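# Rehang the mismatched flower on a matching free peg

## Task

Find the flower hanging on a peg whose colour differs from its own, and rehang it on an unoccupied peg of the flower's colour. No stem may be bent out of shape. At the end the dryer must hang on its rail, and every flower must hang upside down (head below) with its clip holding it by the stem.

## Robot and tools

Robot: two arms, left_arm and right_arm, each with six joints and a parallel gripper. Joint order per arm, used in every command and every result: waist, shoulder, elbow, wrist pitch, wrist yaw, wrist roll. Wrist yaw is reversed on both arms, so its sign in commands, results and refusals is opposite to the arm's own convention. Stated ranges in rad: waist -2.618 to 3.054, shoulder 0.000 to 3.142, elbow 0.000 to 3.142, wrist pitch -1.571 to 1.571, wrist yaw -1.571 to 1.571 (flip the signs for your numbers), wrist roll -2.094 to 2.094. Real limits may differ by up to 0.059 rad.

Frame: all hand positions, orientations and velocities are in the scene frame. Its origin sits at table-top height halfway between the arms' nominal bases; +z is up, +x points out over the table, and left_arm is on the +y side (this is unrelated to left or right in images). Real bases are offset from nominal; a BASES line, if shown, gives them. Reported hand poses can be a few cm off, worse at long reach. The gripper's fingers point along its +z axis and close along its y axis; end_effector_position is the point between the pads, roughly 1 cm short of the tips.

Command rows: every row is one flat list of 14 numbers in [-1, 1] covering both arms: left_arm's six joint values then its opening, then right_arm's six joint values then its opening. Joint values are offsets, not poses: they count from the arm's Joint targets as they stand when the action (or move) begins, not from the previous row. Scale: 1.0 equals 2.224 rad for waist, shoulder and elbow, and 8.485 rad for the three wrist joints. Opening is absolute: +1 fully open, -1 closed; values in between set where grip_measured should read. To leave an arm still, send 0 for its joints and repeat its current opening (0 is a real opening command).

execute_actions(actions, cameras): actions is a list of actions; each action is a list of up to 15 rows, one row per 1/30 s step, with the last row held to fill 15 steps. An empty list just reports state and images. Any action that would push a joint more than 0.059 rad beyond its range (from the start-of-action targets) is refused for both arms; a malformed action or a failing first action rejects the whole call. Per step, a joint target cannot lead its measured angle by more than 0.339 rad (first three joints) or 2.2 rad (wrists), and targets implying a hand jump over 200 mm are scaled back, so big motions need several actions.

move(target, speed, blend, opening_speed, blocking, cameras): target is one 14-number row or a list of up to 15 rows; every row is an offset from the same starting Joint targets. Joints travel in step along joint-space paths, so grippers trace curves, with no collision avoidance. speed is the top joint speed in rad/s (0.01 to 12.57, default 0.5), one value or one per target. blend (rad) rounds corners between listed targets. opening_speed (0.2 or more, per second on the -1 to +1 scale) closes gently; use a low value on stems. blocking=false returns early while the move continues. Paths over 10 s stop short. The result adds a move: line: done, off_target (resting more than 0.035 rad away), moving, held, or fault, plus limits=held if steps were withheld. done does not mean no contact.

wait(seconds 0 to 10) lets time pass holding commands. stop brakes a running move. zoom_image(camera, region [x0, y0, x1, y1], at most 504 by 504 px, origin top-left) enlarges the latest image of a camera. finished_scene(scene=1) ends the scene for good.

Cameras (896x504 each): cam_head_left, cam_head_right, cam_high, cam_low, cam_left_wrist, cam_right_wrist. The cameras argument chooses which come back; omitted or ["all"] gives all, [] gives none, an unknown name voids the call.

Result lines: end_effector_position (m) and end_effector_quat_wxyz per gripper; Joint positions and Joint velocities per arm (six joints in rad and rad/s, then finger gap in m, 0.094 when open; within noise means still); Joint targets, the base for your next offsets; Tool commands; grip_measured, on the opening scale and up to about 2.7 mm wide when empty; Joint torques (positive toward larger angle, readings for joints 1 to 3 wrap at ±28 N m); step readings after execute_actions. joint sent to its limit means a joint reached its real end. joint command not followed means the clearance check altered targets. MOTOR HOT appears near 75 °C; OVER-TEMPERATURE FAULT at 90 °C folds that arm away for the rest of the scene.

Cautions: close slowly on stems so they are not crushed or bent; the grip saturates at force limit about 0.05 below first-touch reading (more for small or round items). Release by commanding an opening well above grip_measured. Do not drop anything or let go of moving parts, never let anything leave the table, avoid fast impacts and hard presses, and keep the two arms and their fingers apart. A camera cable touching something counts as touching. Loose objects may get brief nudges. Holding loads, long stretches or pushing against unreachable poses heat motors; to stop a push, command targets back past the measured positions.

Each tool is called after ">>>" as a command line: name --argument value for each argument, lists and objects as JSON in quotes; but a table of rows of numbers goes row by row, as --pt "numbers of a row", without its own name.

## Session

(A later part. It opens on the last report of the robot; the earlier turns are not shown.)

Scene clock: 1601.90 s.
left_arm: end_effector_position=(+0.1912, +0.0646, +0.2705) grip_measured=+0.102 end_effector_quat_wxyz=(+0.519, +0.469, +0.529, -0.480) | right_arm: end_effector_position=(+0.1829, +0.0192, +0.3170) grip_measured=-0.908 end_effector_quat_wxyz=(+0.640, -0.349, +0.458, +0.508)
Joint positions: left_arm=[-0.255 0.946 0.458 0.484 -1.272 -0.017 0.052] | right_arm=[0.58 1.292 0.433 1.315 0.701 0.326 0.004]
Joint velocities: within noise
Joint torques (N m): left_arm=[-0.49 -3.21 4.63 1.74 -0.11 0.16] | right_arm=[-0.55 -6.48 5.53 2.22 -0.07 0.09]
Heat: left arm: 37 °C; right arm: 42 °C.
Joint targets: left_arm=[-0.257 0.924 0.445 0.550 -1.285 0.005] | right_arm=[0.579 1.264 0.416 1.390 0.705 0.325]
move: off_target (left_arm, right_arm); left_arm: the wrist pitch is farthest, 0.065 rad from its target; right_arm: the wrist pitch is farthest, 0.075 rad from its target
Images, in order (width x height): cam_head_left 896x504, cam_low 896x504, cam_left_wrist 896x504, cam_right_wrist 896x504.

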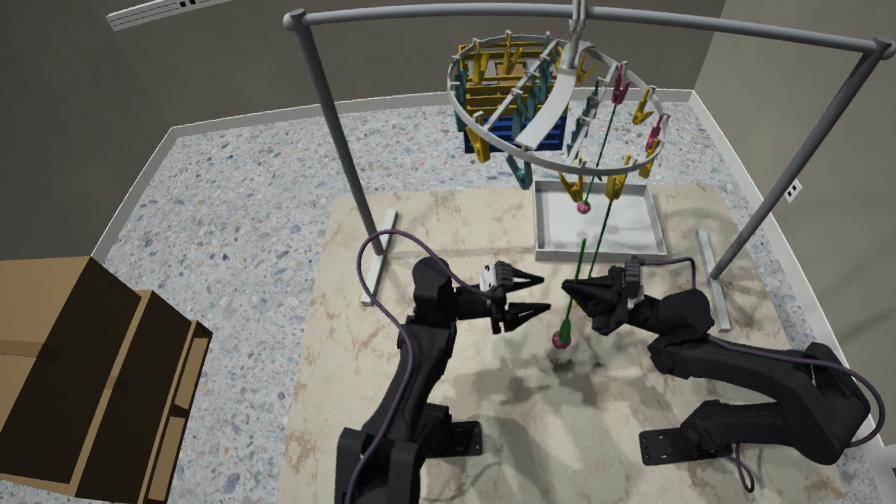

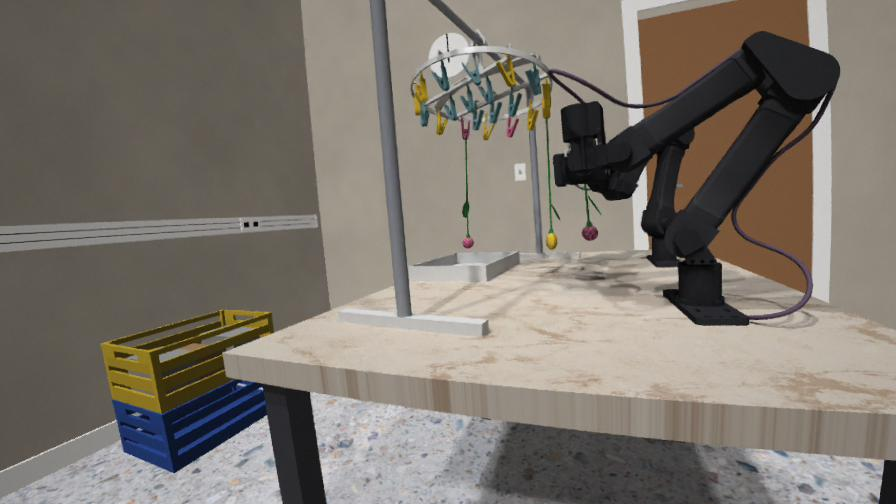

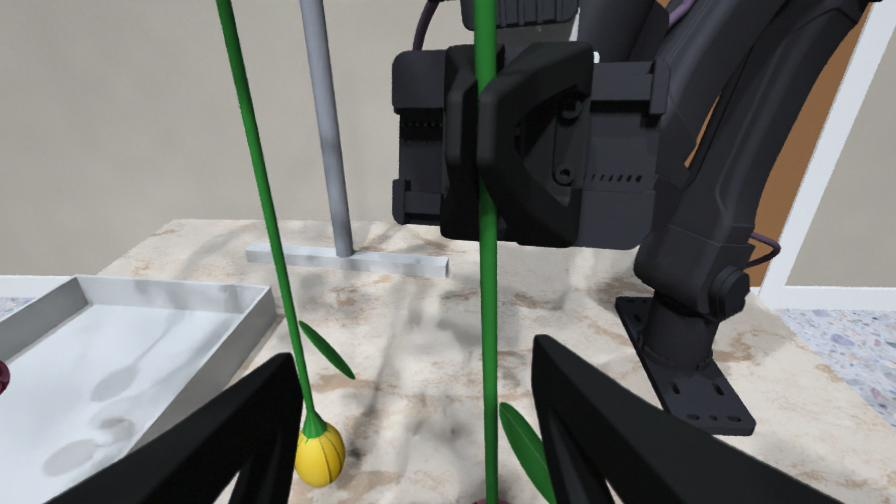

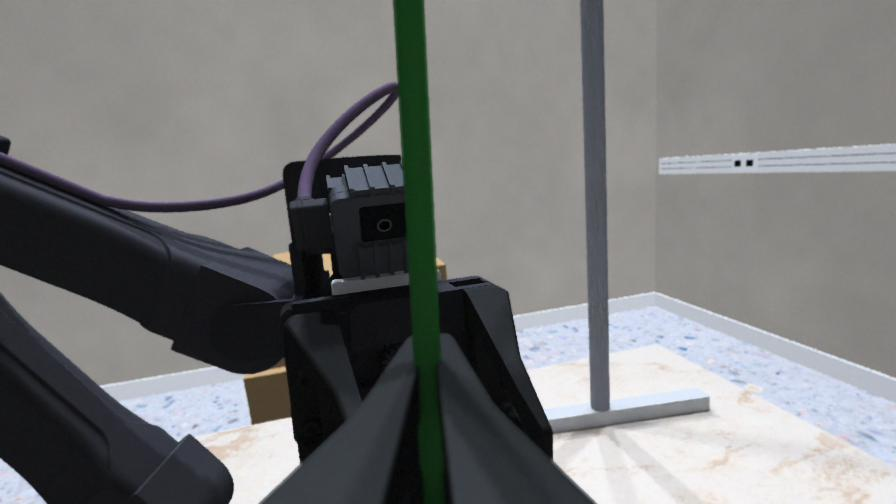

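>>> move --target '[0,0,0,0,0,0,0.1,0,0,0,0,0,-0.0075,-0.93]' --speed 0.2 --cameras '["cam_left_wrist","cam_head_left","cam_right_wrist","cam_low","cam_head_right"]'

>>> zoom_image --camera "cam_right_wrist" --region '[370, 0, 650, 420]'

>>> zoom_image --camera "cam_left_wrist" --region '[270, 0, 600, 500]'

Scene clock: 1638.90 s.
left_arm: end_effector_position=(+0.1912, +0.0646, +0.2707) grip_measured=+0.102 end_effector_quat_wxyz=(+0.520, +0.470, +0.528, -0.479) | right_arm: end_effector_position=(+0.1829, +0.0192, +0.3170) grip_measured=-0.908 end_effector_quat_wxyz=(+0.652, -0.359, +0.450, +0.494)
Joint positions: left_arm=[-0.255 0.946 0.458 0.486 -1.272 -0.016 0.052] | right_arm=[0.58 1.292 0.433 1.315 0.701 0.281 0.004]
Joint velocities: within noise
Joint torques (N m): left_arm=[-0.47 -2.97 4.68 1.73 -0.1 0.15] | right_arm=[-0.55 -6.48 5.53 2.22 -0.07 -0.13]
Heat: left arm: 37 °C; right arm: 42 °C.
Joint targets: left_arm=[-0.257 0.924 0.445 0.550 -1.285 0.005] | right_arm=[0.579 1.264 0.416 1.390 0.705 0.262]
move: off_target (left_arm, right_arm); left_arm: the wrist pitch is farthest, 0.064 rad from its target; right_arm: the wrist pitch is farthest, 0.075 rad from its target
Images, in order (width x height): cam_head_left 896x504, cam_head_right 896x504, cam_low 896x504, cam_left_wrist 896x504, cam_right_wrist 896x504.

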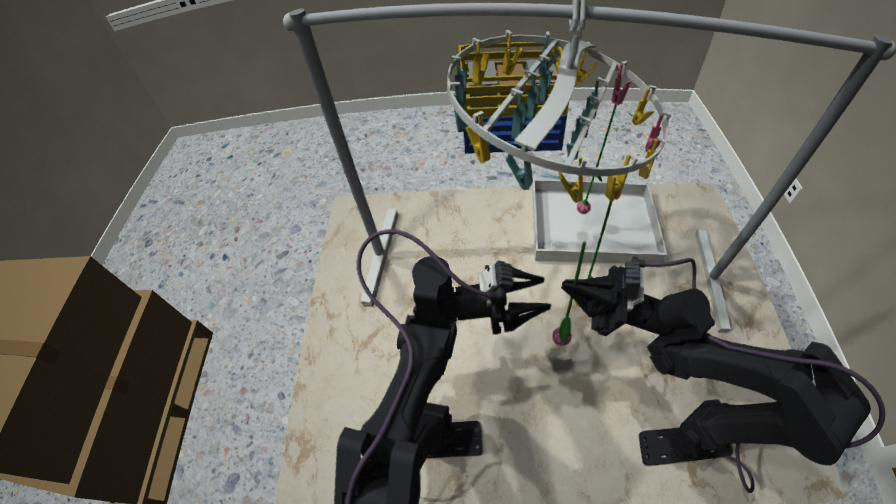

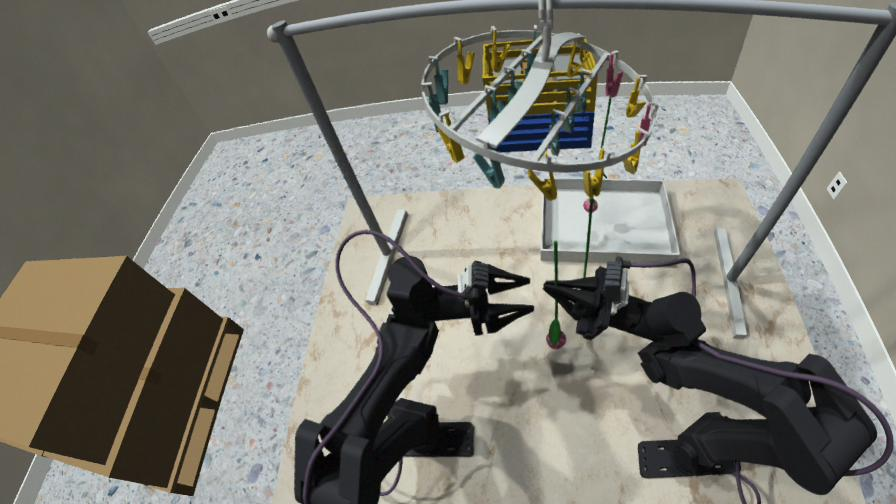

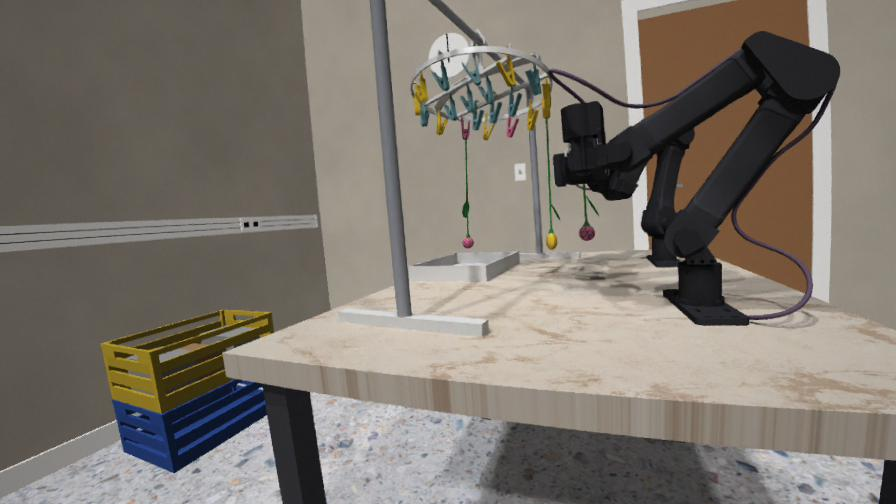

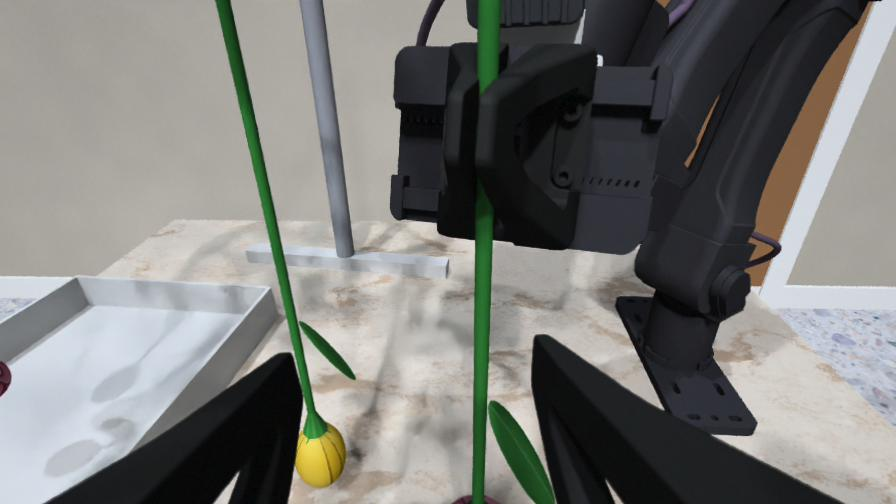

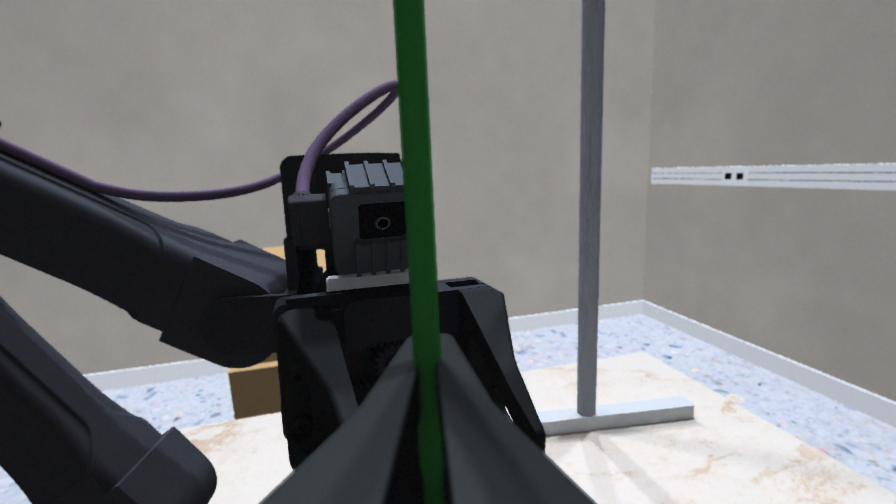

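Scaled by 1.200 from the camera's 896x504 image, which has a finer 1280x720 frame.

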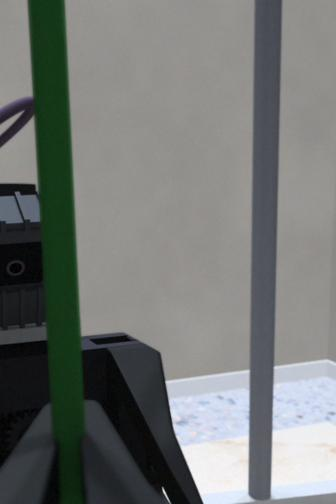

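Scaled by 1.008 from the camera's 896x504 image, which has a finer 1280x720 frame.

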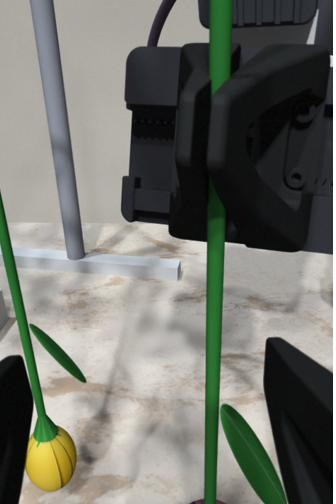

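>>> move --target '[-0.1344,0.0306,0.0337,0.0039,0.0389,0,0.1,0,0,0,0,0,0,-0.93]' --speed 0.2 --cameras '["cam_left_wrist","cam_head_left","cam_right_wrist","cam_head_right"]'

>>> zoom_image --camera "cam_head_left" --region '[480, 220, 680, 370]'

>>> zoom_image --camera "cam_head_right" --region '[460, 220, 660, 370]'

Scene clock: 1714.53 s.
left_arm: end_effector_position=(+0.1841, +0.0113, +0.2626) grip_measured=+0.102 end_effector_quat_wxyz=(+0.516, +0.463, +0.541, -0.475) | right_arm: end_effector_position=(+0.1829, +0.0192, +0.3170) grip_measured=-0.908 end_effector_quat_wxyz=(+0.652, -0.360, +0.450, +0.493)
Joint positions: left_arm=[-0.55 0.998 0.463 0.509 -0.958 -0.014 0.052] | right_arm=[0.58 1.292 0.433 1.315 0.701 0.28 0.004]
Joint velocities: within noise
Joint torques (N m): left_arm=[-0.61 -2.28 10.82 2 0.11 0.11] | right_arm=[-0.54 -6.48 5.52 2.22 -0.07 -0.14]
Heat: left arm: 37 °C; right arm: 42 °C.
Joint targets: left_arm=[-0.556 0.992 0.520 0.583 -0.955 0.005] | right_arm=[0.579 1.264 0.416 1.390 0.705 0.262]
move: off_target (left_arm, right_arm); left_arm: the wrist pitch is farthest, 0.074 rad from its target; right_arm: the wrist pitch is farthest, 0.075 rad from its target
Images, in order (width x height): cam_head_left 896x504, cam_head_right 896x504, cam_left_wrist 896x504, cam_right_wrist 896x504.

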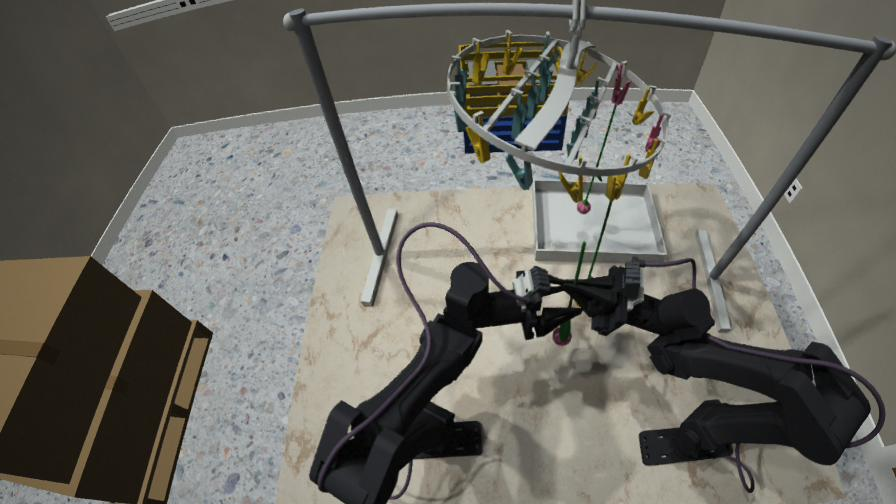

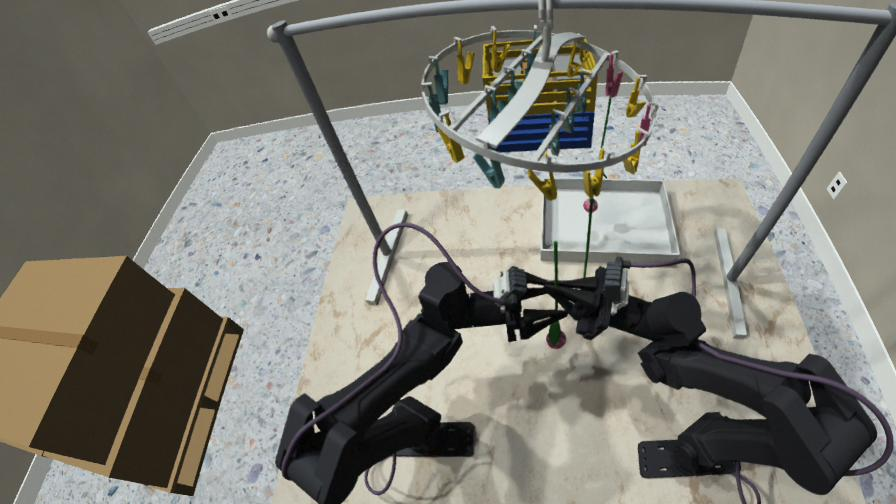

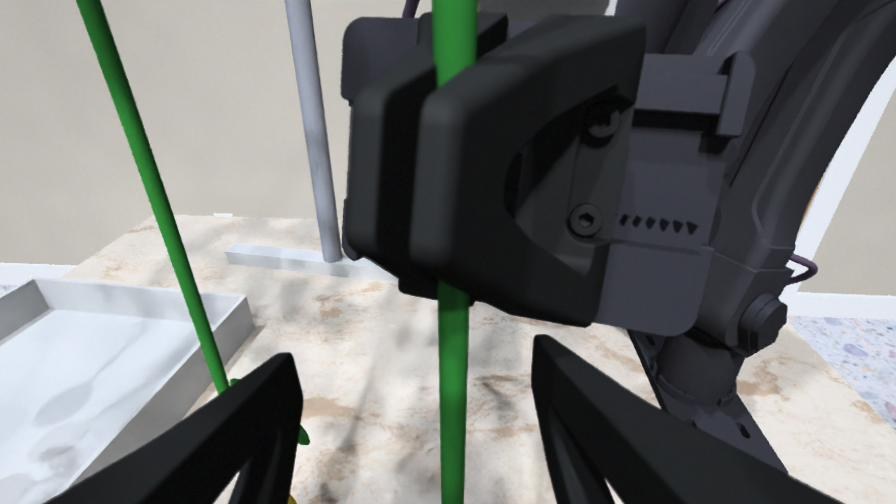

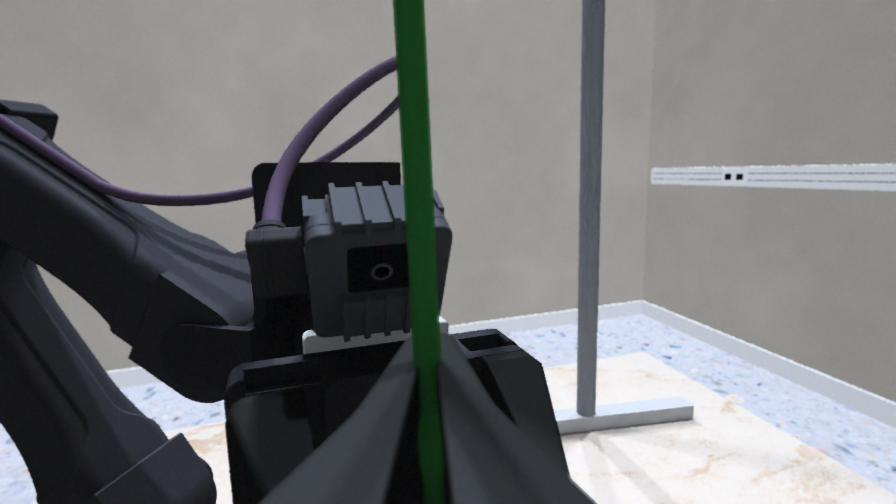

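Scaled by 2.520 from the camera's 896x504 image, which has a finer 1280x720 frame.

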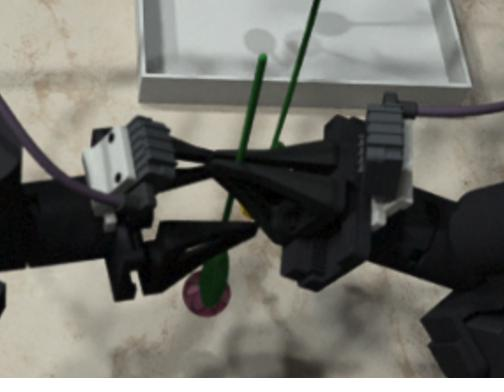

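Scaled by 2.520 from the camera's 896x504 image, which has a finer 1280x720 frame.

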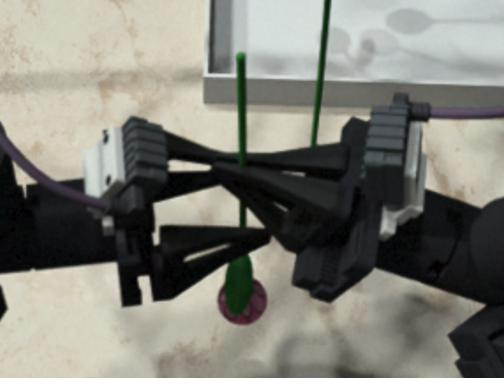

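>>> move --target '[-0.0009,-0.0270,-0.0472,0.0014,0,0,0.1,0,0,0,0,0,0,-0.93]' --speed 0.15 --cameras '["cam_left_wrist"]'

Scene clock: 1745.17 s.
left_arm: end_effector_position=(+0.1766, +0.0158, +0.2628) grip_measured=+0.102 end_effector_quat_wxyz=(+0.524, +0.466, +0.533, -0.474) | right_arm: end_effector_position=(+0.1824, +0.0189, +0.3181) grip_measured=-0.908 end_effector_quat_wxyz=(+0.653, -0.360, +0.448, +0.493)
Joint positions: left_arm=[-0.547 0.955 0.43 0.521 -0.963 -0.014 0.052] | right_arm=[0.58 1.291 0.433 1.318 0.701 0.28 0.004]
Joint velocities: within noise
Joint torques (N m): left_arm=[-0.61 -3.3 4.64 1.98 0.07 0.15] | right_arm=[-0.55 -6.42 5.52 2.19 -0.07 -0.13]
Heat: left arm: 39 °C; right arm: 42 °C.
Joint targets: left_arm=[-0.558 0.932 0.415 0.595 -0.955 0.005] | right_arm=[0.579 1.264 0.416 1.390 0.705 0.262]
move: off_target (left_arm, right_arm); left_arm: the wrist pitch is farthest, 0.074 rad from its target; right_arm: the wrist pitch is farthest, 0.072 rad from its target
Images, in order (width x height): cam_left_wrist 896x504.

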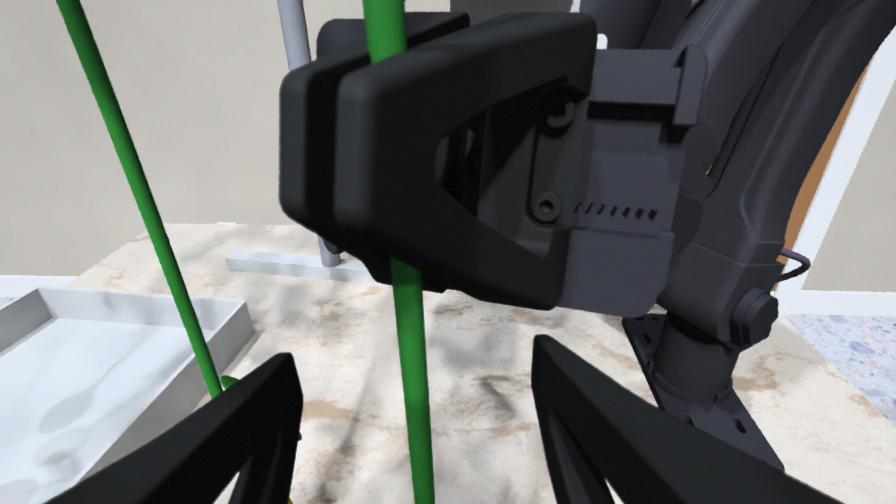

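>>> move --target '[0,0,0,0,0,0,-0.93,0,0,0,0,0,0,-0.93]' --speed 0.25 --opening_speed 0.35 --cameras '["cam_left_wrist","cam_right_wrist","cam_head_left"]'

Scene clock: 1753.37 s.
left_arm: end_effector_position=(+0.1763, +0.0158, +0.2628) grip_measured=-0.921 end_effector_quat_wxyz=(+0.524, +0.466, +0.532, -0.474) | right_arm: end_effector_position=(+0.1824, +0.0189, +0.3181) grip_measured=-0.908 end_effector_quat_wxyz=(+0.653, -0.360, +0.448, +0.493)
Joint positions: left_arm=[-0.547 0.955 0.43 0.521 -0.964 -0.013 0.004] | right_arm=[0.58 1.291 0.433 1.318 0.701 0.28 0.004]
Joint velocities: within noise
Joint torques (N m): left_arm=[-0.59 -3.18 4.59 1.98 0.05 0.08] | right_arm=[-0.55 -6.42 5.52 2.19 -0.07 -0.13]
Heat: left arm: 37 °C; right arm: 43 °C.
Joint targets: left_arm=[-0.558 0.932 0.415 0.595 -0.955 0.005] | right_arm=[0.579 1.264 0.416 1.390 0.705 0.262]
move: off_target (left_arm, right_arm); left_arm: the wrist pitch is farthest, 0.074 rad from its target; right_arm: the wrist pitch is farthest, 0.072 rad from its target
Images, in order (width x height): cam_head_left 896x504, cam_left_wrist 896x504, cam_right_wrist 896x504.

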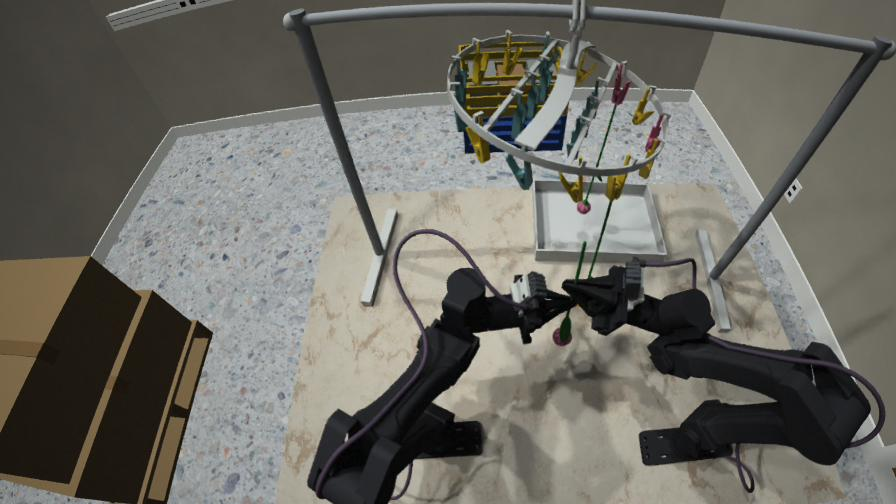

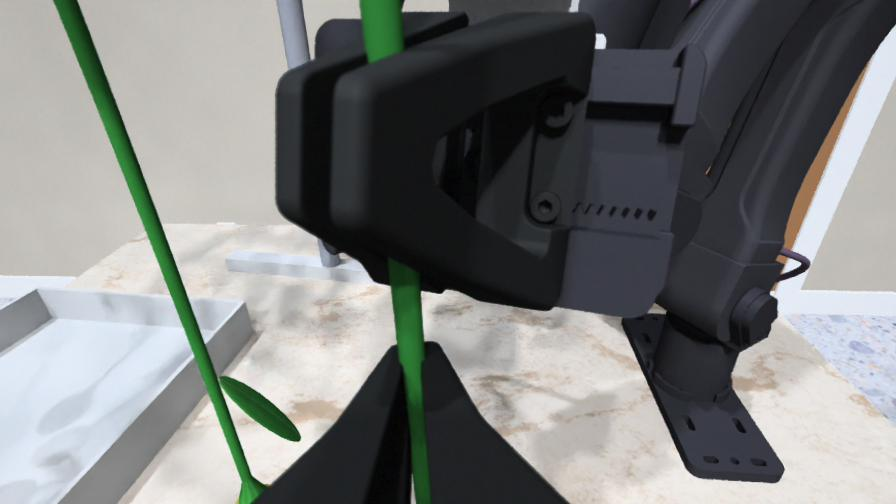

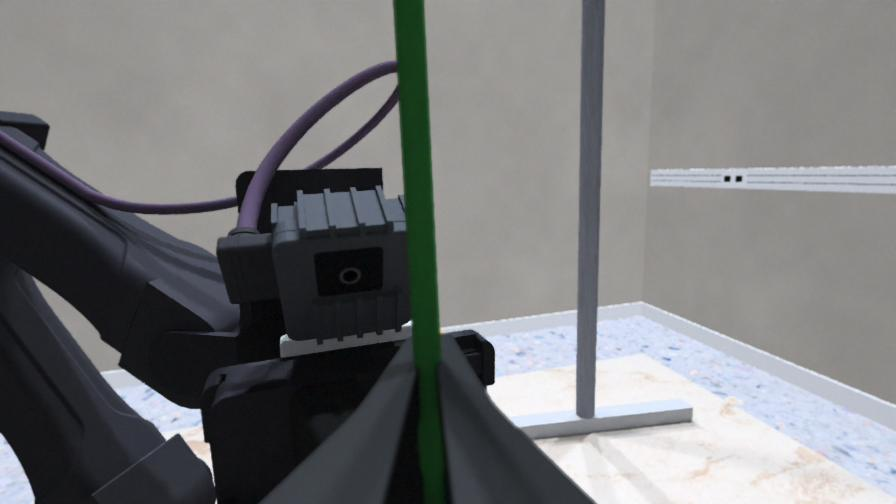

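>>> move --target '[0,0,0,0,0,0,-0.93,0,0,0,0,0,0,-0.2]' --speed 0.25 --opening_speed 0.3 --cameras '["cam_left_wrist","cam_right_wrist"]'

Scene clock: 1786.97 s.
left_arm: end_effector_position=(+0.1777, +0.0159, +0.2628) grip_measured=-0.923 end_effector_quat_wxyz=(+0.526, +0.464, +0.534, -0.472) | right_arm: end_effector_position=(+0.1824, +0.0189, +0.3181) grip_measured=-0.202 end_effector_quat_wxyz=(+0.653, -0.360, +0.448, +0.493)
Joint positions: left_arm=[-0.547 0.955 0.43 0.521 -0.956 -0.013 0.004] | right_arm=[0.58 1.291 0.433 1.318 0.701 0.28 0.037]
Joint velocities: within noise
Joint torques (N m): left_arm=[-0.66 -3.37 4.62 2.02 0.03 0.09] | right_arm=[-0.55 -6.42 5.52 2.19 -0.08 -0.14]
Heat: left arm: 41 °C; right arm: 44 °C.
Joint targets: left_arm=[-0.558 0.932 0.415 0.595 -0.955 0.005] | right_arm=[0.579 1.264 0.416 1.390 0.705 0.262]
move: off_target (left_arm, right_arm); left_arm: the wrist pitch is farthest, 0.074 rad from its target; right_arm: the wrist pitch is farthest, 0.072 rad from its target
Images, in order (width x height): cam_left_wrist 896x504, cam_right_wrist 896x504.

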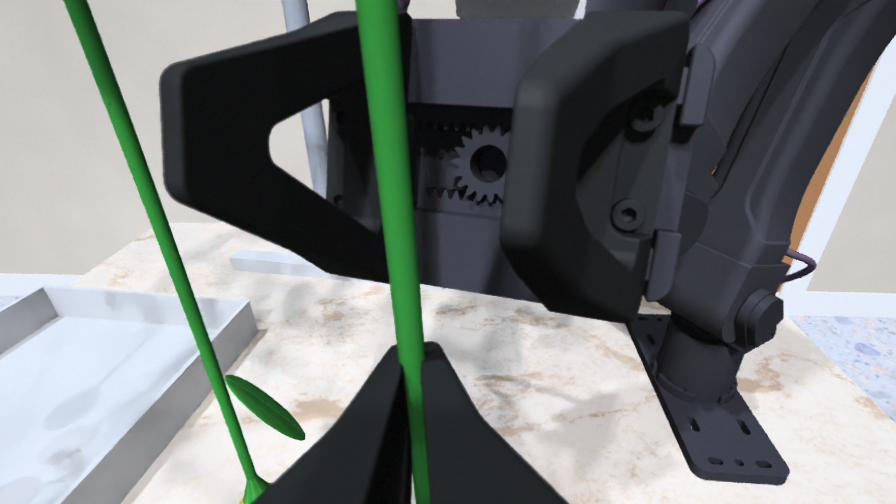

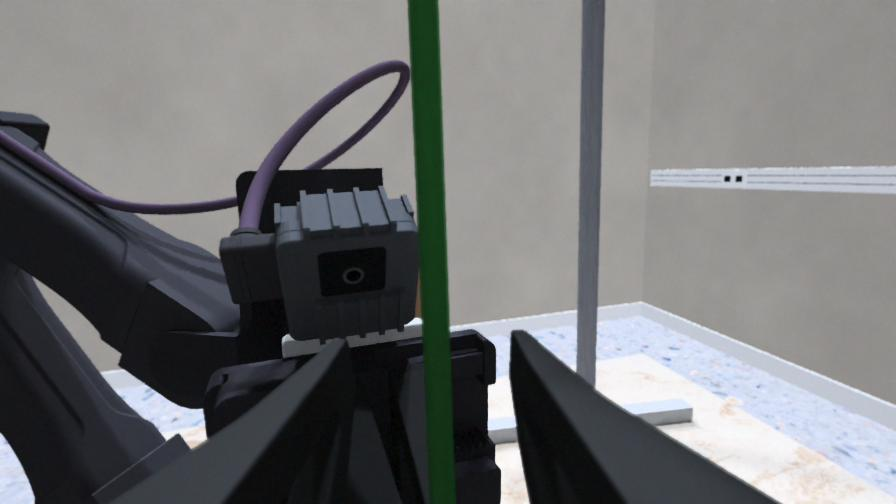

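>>> move --target '[0,0,0,0,0,0,-0.93,-0.1906,-0.1848,0.0333,-0.0760,0.0542,0.0045,-0.2]' --speed 0.3 --cameras '["cam_left_wrist","cam_head_left","cam_head_right","cam_high"]'

>>> zoom_image --camera "cam_head_left" --region '[440, 20, 700, 220]'

>>> zoom_image --camera "cam_head_right" --region '[410, 20, 670, 220]'

Scene clock: 1794.80 s.
left_arm: end_effector_position=(+0.1777, +0.0159, +0.2628) grip_measured=-0.923 end_effector_quat_wxyz=(+0.526, +0.464, +0.534, -0.472) | right_arm: end_effector_position=(+0.1645, -0.0647, +0.3191) grip_measured=-0.202 end_effector_quat_wxyz=(+0.599, -0.410, +0.514, +0.458)
Joint positions: left_arm=[-0.547 0.955 0.43 0.521 -0.956 -0.013 0.004] | right_arm=[0.156 0.872 0.433 0.786 1.16 0.3 0.037]
Joint velocities: within noise
Joint torques (N m): left_arm=[-0.77 -3.38 4.74 1.94 0.05 0.13] | right_arm=[-0.58 -2.51 13.48 1.07 -0.07 0.09]
Heat: left arm: 41 °C; right arm: 42 °C.
Joint targets: left_arm=[-0.558 0.932 0.415 0.595 -0.955 0.005] | right_arm=[0.155 0.853 0.490 0.745 1.165 0.300]
move: off_target (left_arm, right_arm); left_arm: the wrist pitch is farthest, 0.074 rad from its target; right_arm: the elbow is farthest, 0.057 rad from its target
Images, in order (width x height): cam_head_left 896x504, cam_head_right 896x504, cam_high 896x504, cam_left_wrist 896x504.

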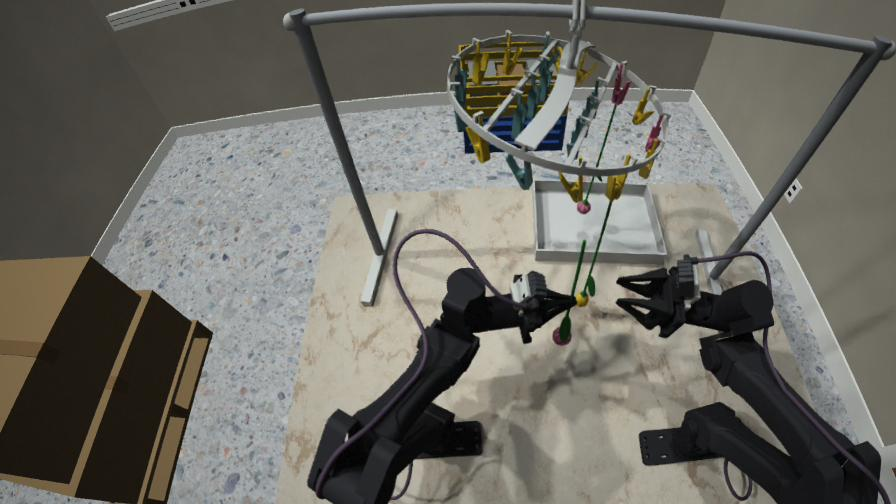

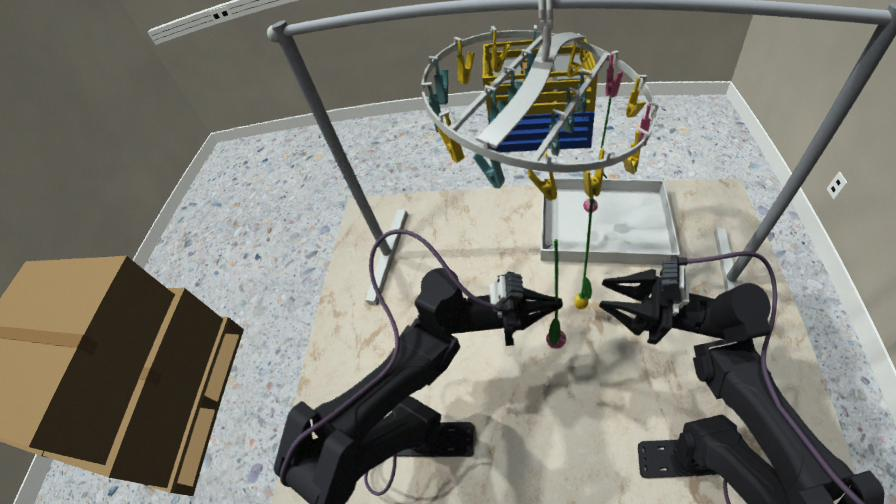

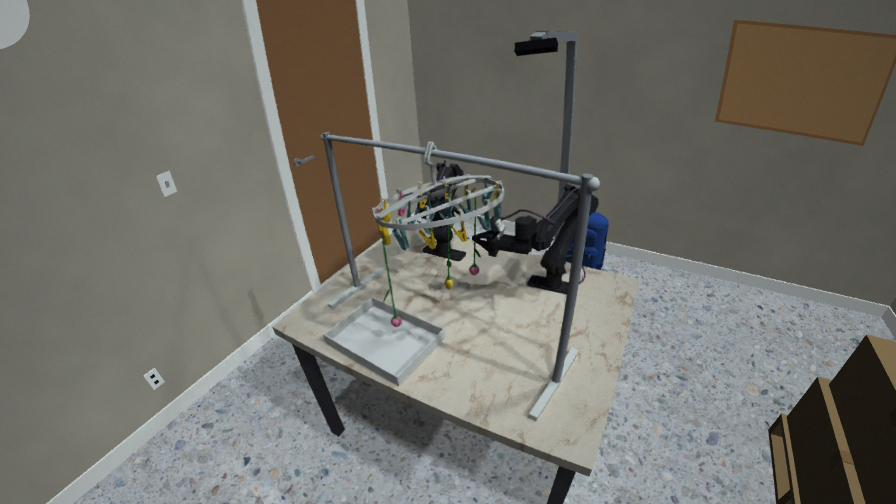

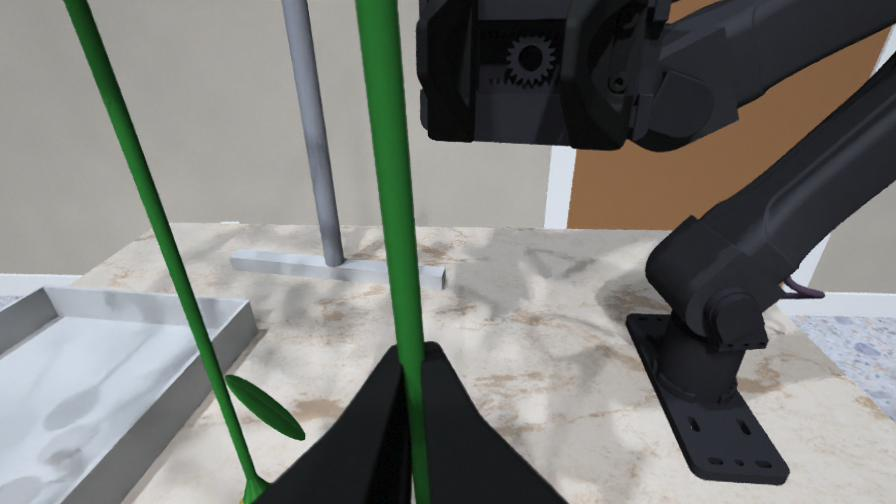

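Scaled by 1.938 from the camera's 896x504 image, which has a finer 1280x720 frame.

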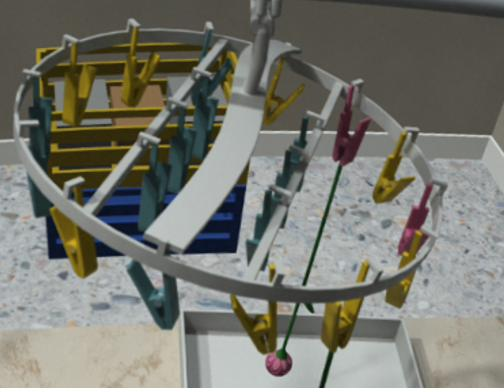

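Scaled by 1.938 from the camera's 896x504 image, which has a finer 1280x720 frame.

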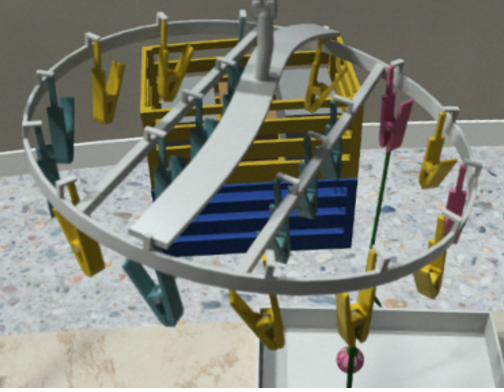

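>>> move --pt "0 0 0 0 0 0 -0.93 -0.1821 0.0436 0.0742 0.0147 0.0112 0.0177 -0.2" --pt "0 0 0 0 0 0 -0.93 -0.1880 0.4254 0.5175 0.0309 0.0239 0.0480 0.0" --speed 0.5 --blend '[0.1,0]' --cameras '["cam_right_wrist","cam_head_left","cam_head_right"]'

Scene clock: 1890.27 s.
left_arm: end_effector_position=(+0.1777, +0.0159, +0.2628) grip_measured=-0.923 end_effector_quat_wxyz=(+0.526, +0.464, +0.534, -0.472) | right_arm: end_effector_position=(+0.4039, -0.1984, +0.4518) grip_measured=-0.002 end_effector_quat_wxyz=(+0.636, -0.362, +0.547, +0.406)
Joint positions: left_arm=[-0.547 0.955 0.43 0.521 -0.956 -0.013 0.004] | right_arm=[-0.25 1.803 1.581 0.956 1.363 0.706 0.047]
Joint velocities: within noise
Joint torques (N m): left_arm=[-0.69 -3.45 4.75 1.99 0.02 0.12] | right_arm=[-0.64 -10.09 13.41 1.4 -0.26 0.11]
Heat: left arm: 44 °C; right arm: 42 °C.
Joint targets: left_arm=[-0.558 0.932 0.415 0.595 -0.955 0.005] | right_arm=[-0.263 1.799 1.641 1.007 1.368 0.707]
move: off_target (left_arm, right_arm); target 2's new numbers were sent with right_arm's elbow 0.060 rad from that target; left_arm: the wrist pitch is farthest, 0.074 rad from its target; right_arm: the elbow is farthest, 0.060 rad from its target
Images, in order (width x height): cam_head_left 896x504, cam_head_right 896x504, cam_right_wrist 896x504.

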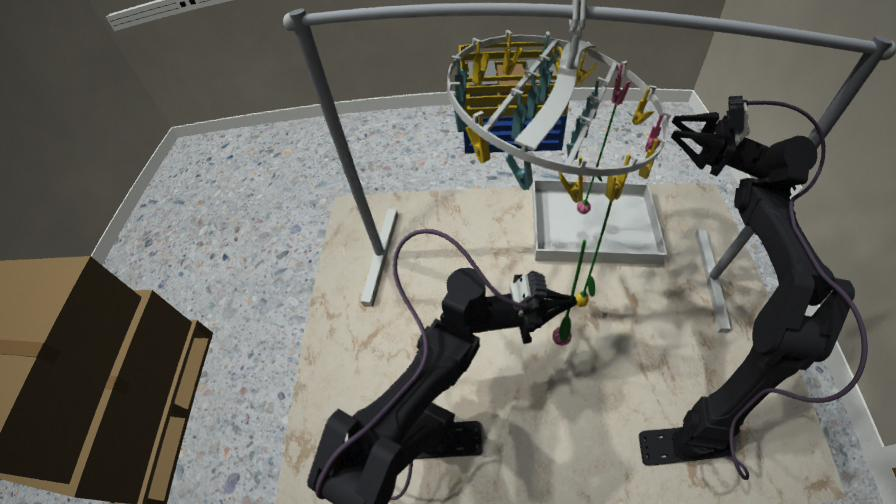

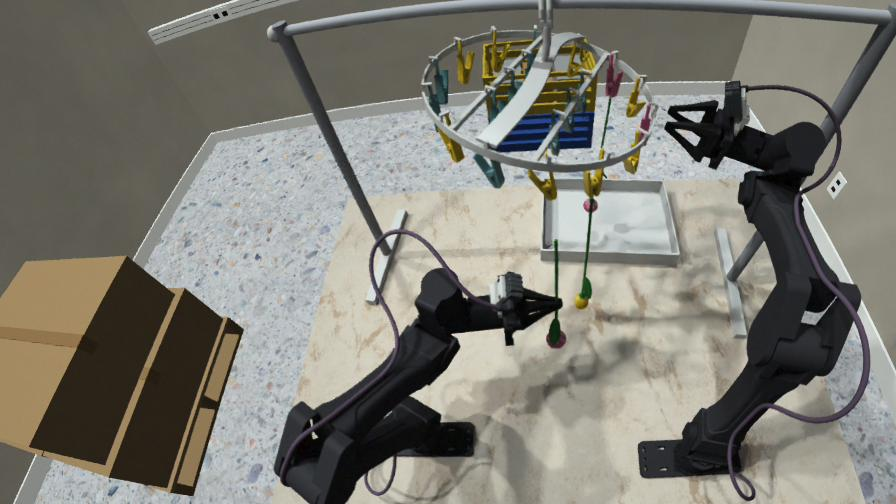

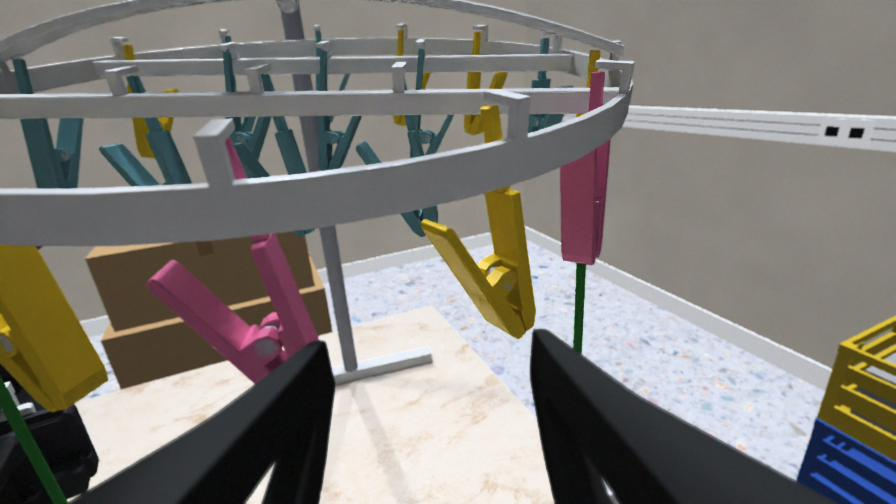

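>>> zoom_image --camera "cam_head_left" --region '[600, 60, 800, 210]'

>>> zoom_image --camera "cam_head_right" --region '[600, 60, 800, 210]'

Scaled by 2.520 from the camera's 896x504 image, which has a finer 1280x720 frame.

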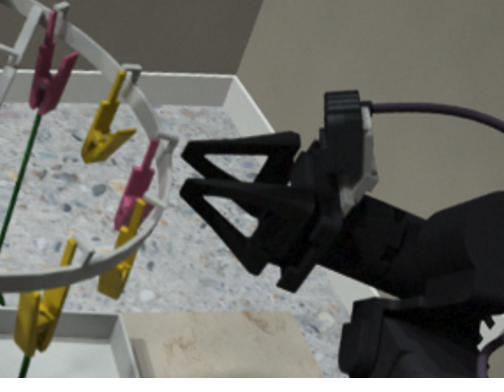

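Scaled by 2.520 from the camera's 896x504 image, which has a finer 1280x720 frame.

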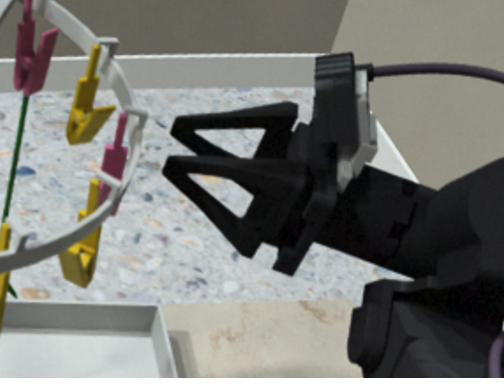

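>>> move --pt "0 0 0 0 0 0 -0.93 0 0 -0.027 0 0 0 0.0" --pt "0 0 0 0 0 0 -0.93 -0.0022 -0.1088 -0.1542 0.0133 0.0014 0.0091 0.0" --speed 0.3 --cameras '["cam_right_wrist","cam_head_left"]'

Scene clock: 1998.77 s.
left_arm: end_effector_position=(+0.1777, +0.0159, +0.2628) grip_measured=-0.923 end_effector_quat_wxyz=(+0.526, +0.464, +0.534, -0.472) | right_arm: end_effector_position=(+0.3443, -0.1835, +0.4492) grip_measured=-0.002 end_effector_quat_wxyz=(+0.631, -0.363, +0.547, +0.414)
Joint positions: left_arm=[-0.547 0.955 0.43 0.521 -0.956 -0.013 0.004] | right_arm=[-0.255 1.59 1.317 1.069 1.376 0.783 0.047]
Joint velocities: within noise
Joint torques (N m): left_arm=[-0.62 -3.37 4.55 1.98 0.06 0.13] | right_arm=[-0.68 -10.58 5.71 1.33 -0.3 0.11]
Heat: left arm: 45 °C; right arm: 44 °C.
Joint targets: left_arm=[-0.558 0.932 0.415 0.595 -0.955 0.005] | right_arm=[-0.268 1.557 1.298 1.120 1.380 0.784]
move: off_target (left_arm, right_arm); left_arm: the wrist pitch is farthest, 0.074 rad from its target; right_arm: the wrist pitch is farthest, 0.051 rad from its target
Images, in order (width x height): cam_head_left 896x504, cam_right_wrist 896x504.

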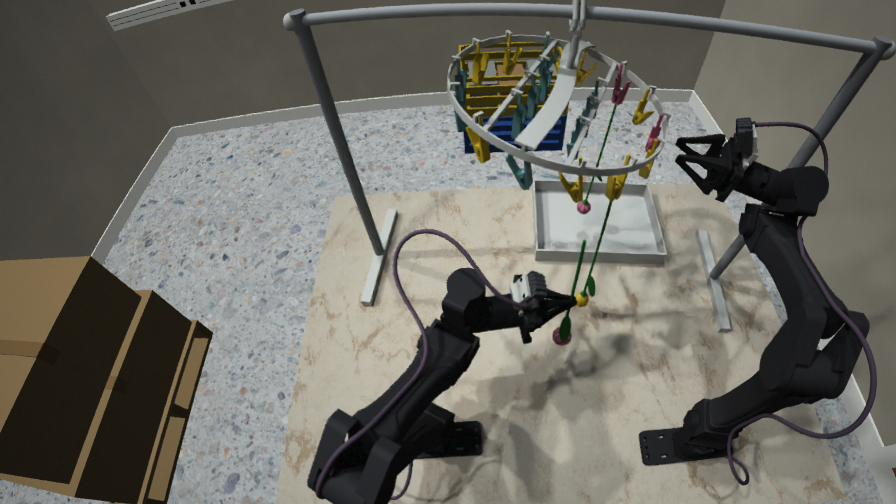

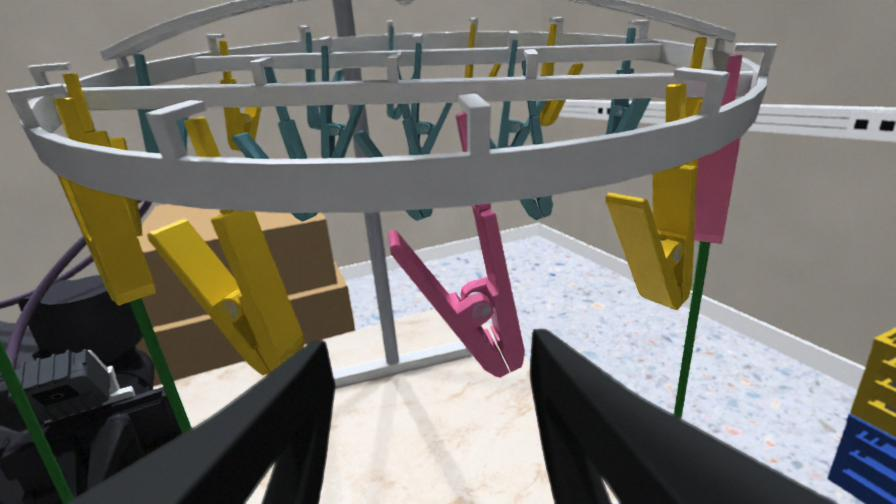

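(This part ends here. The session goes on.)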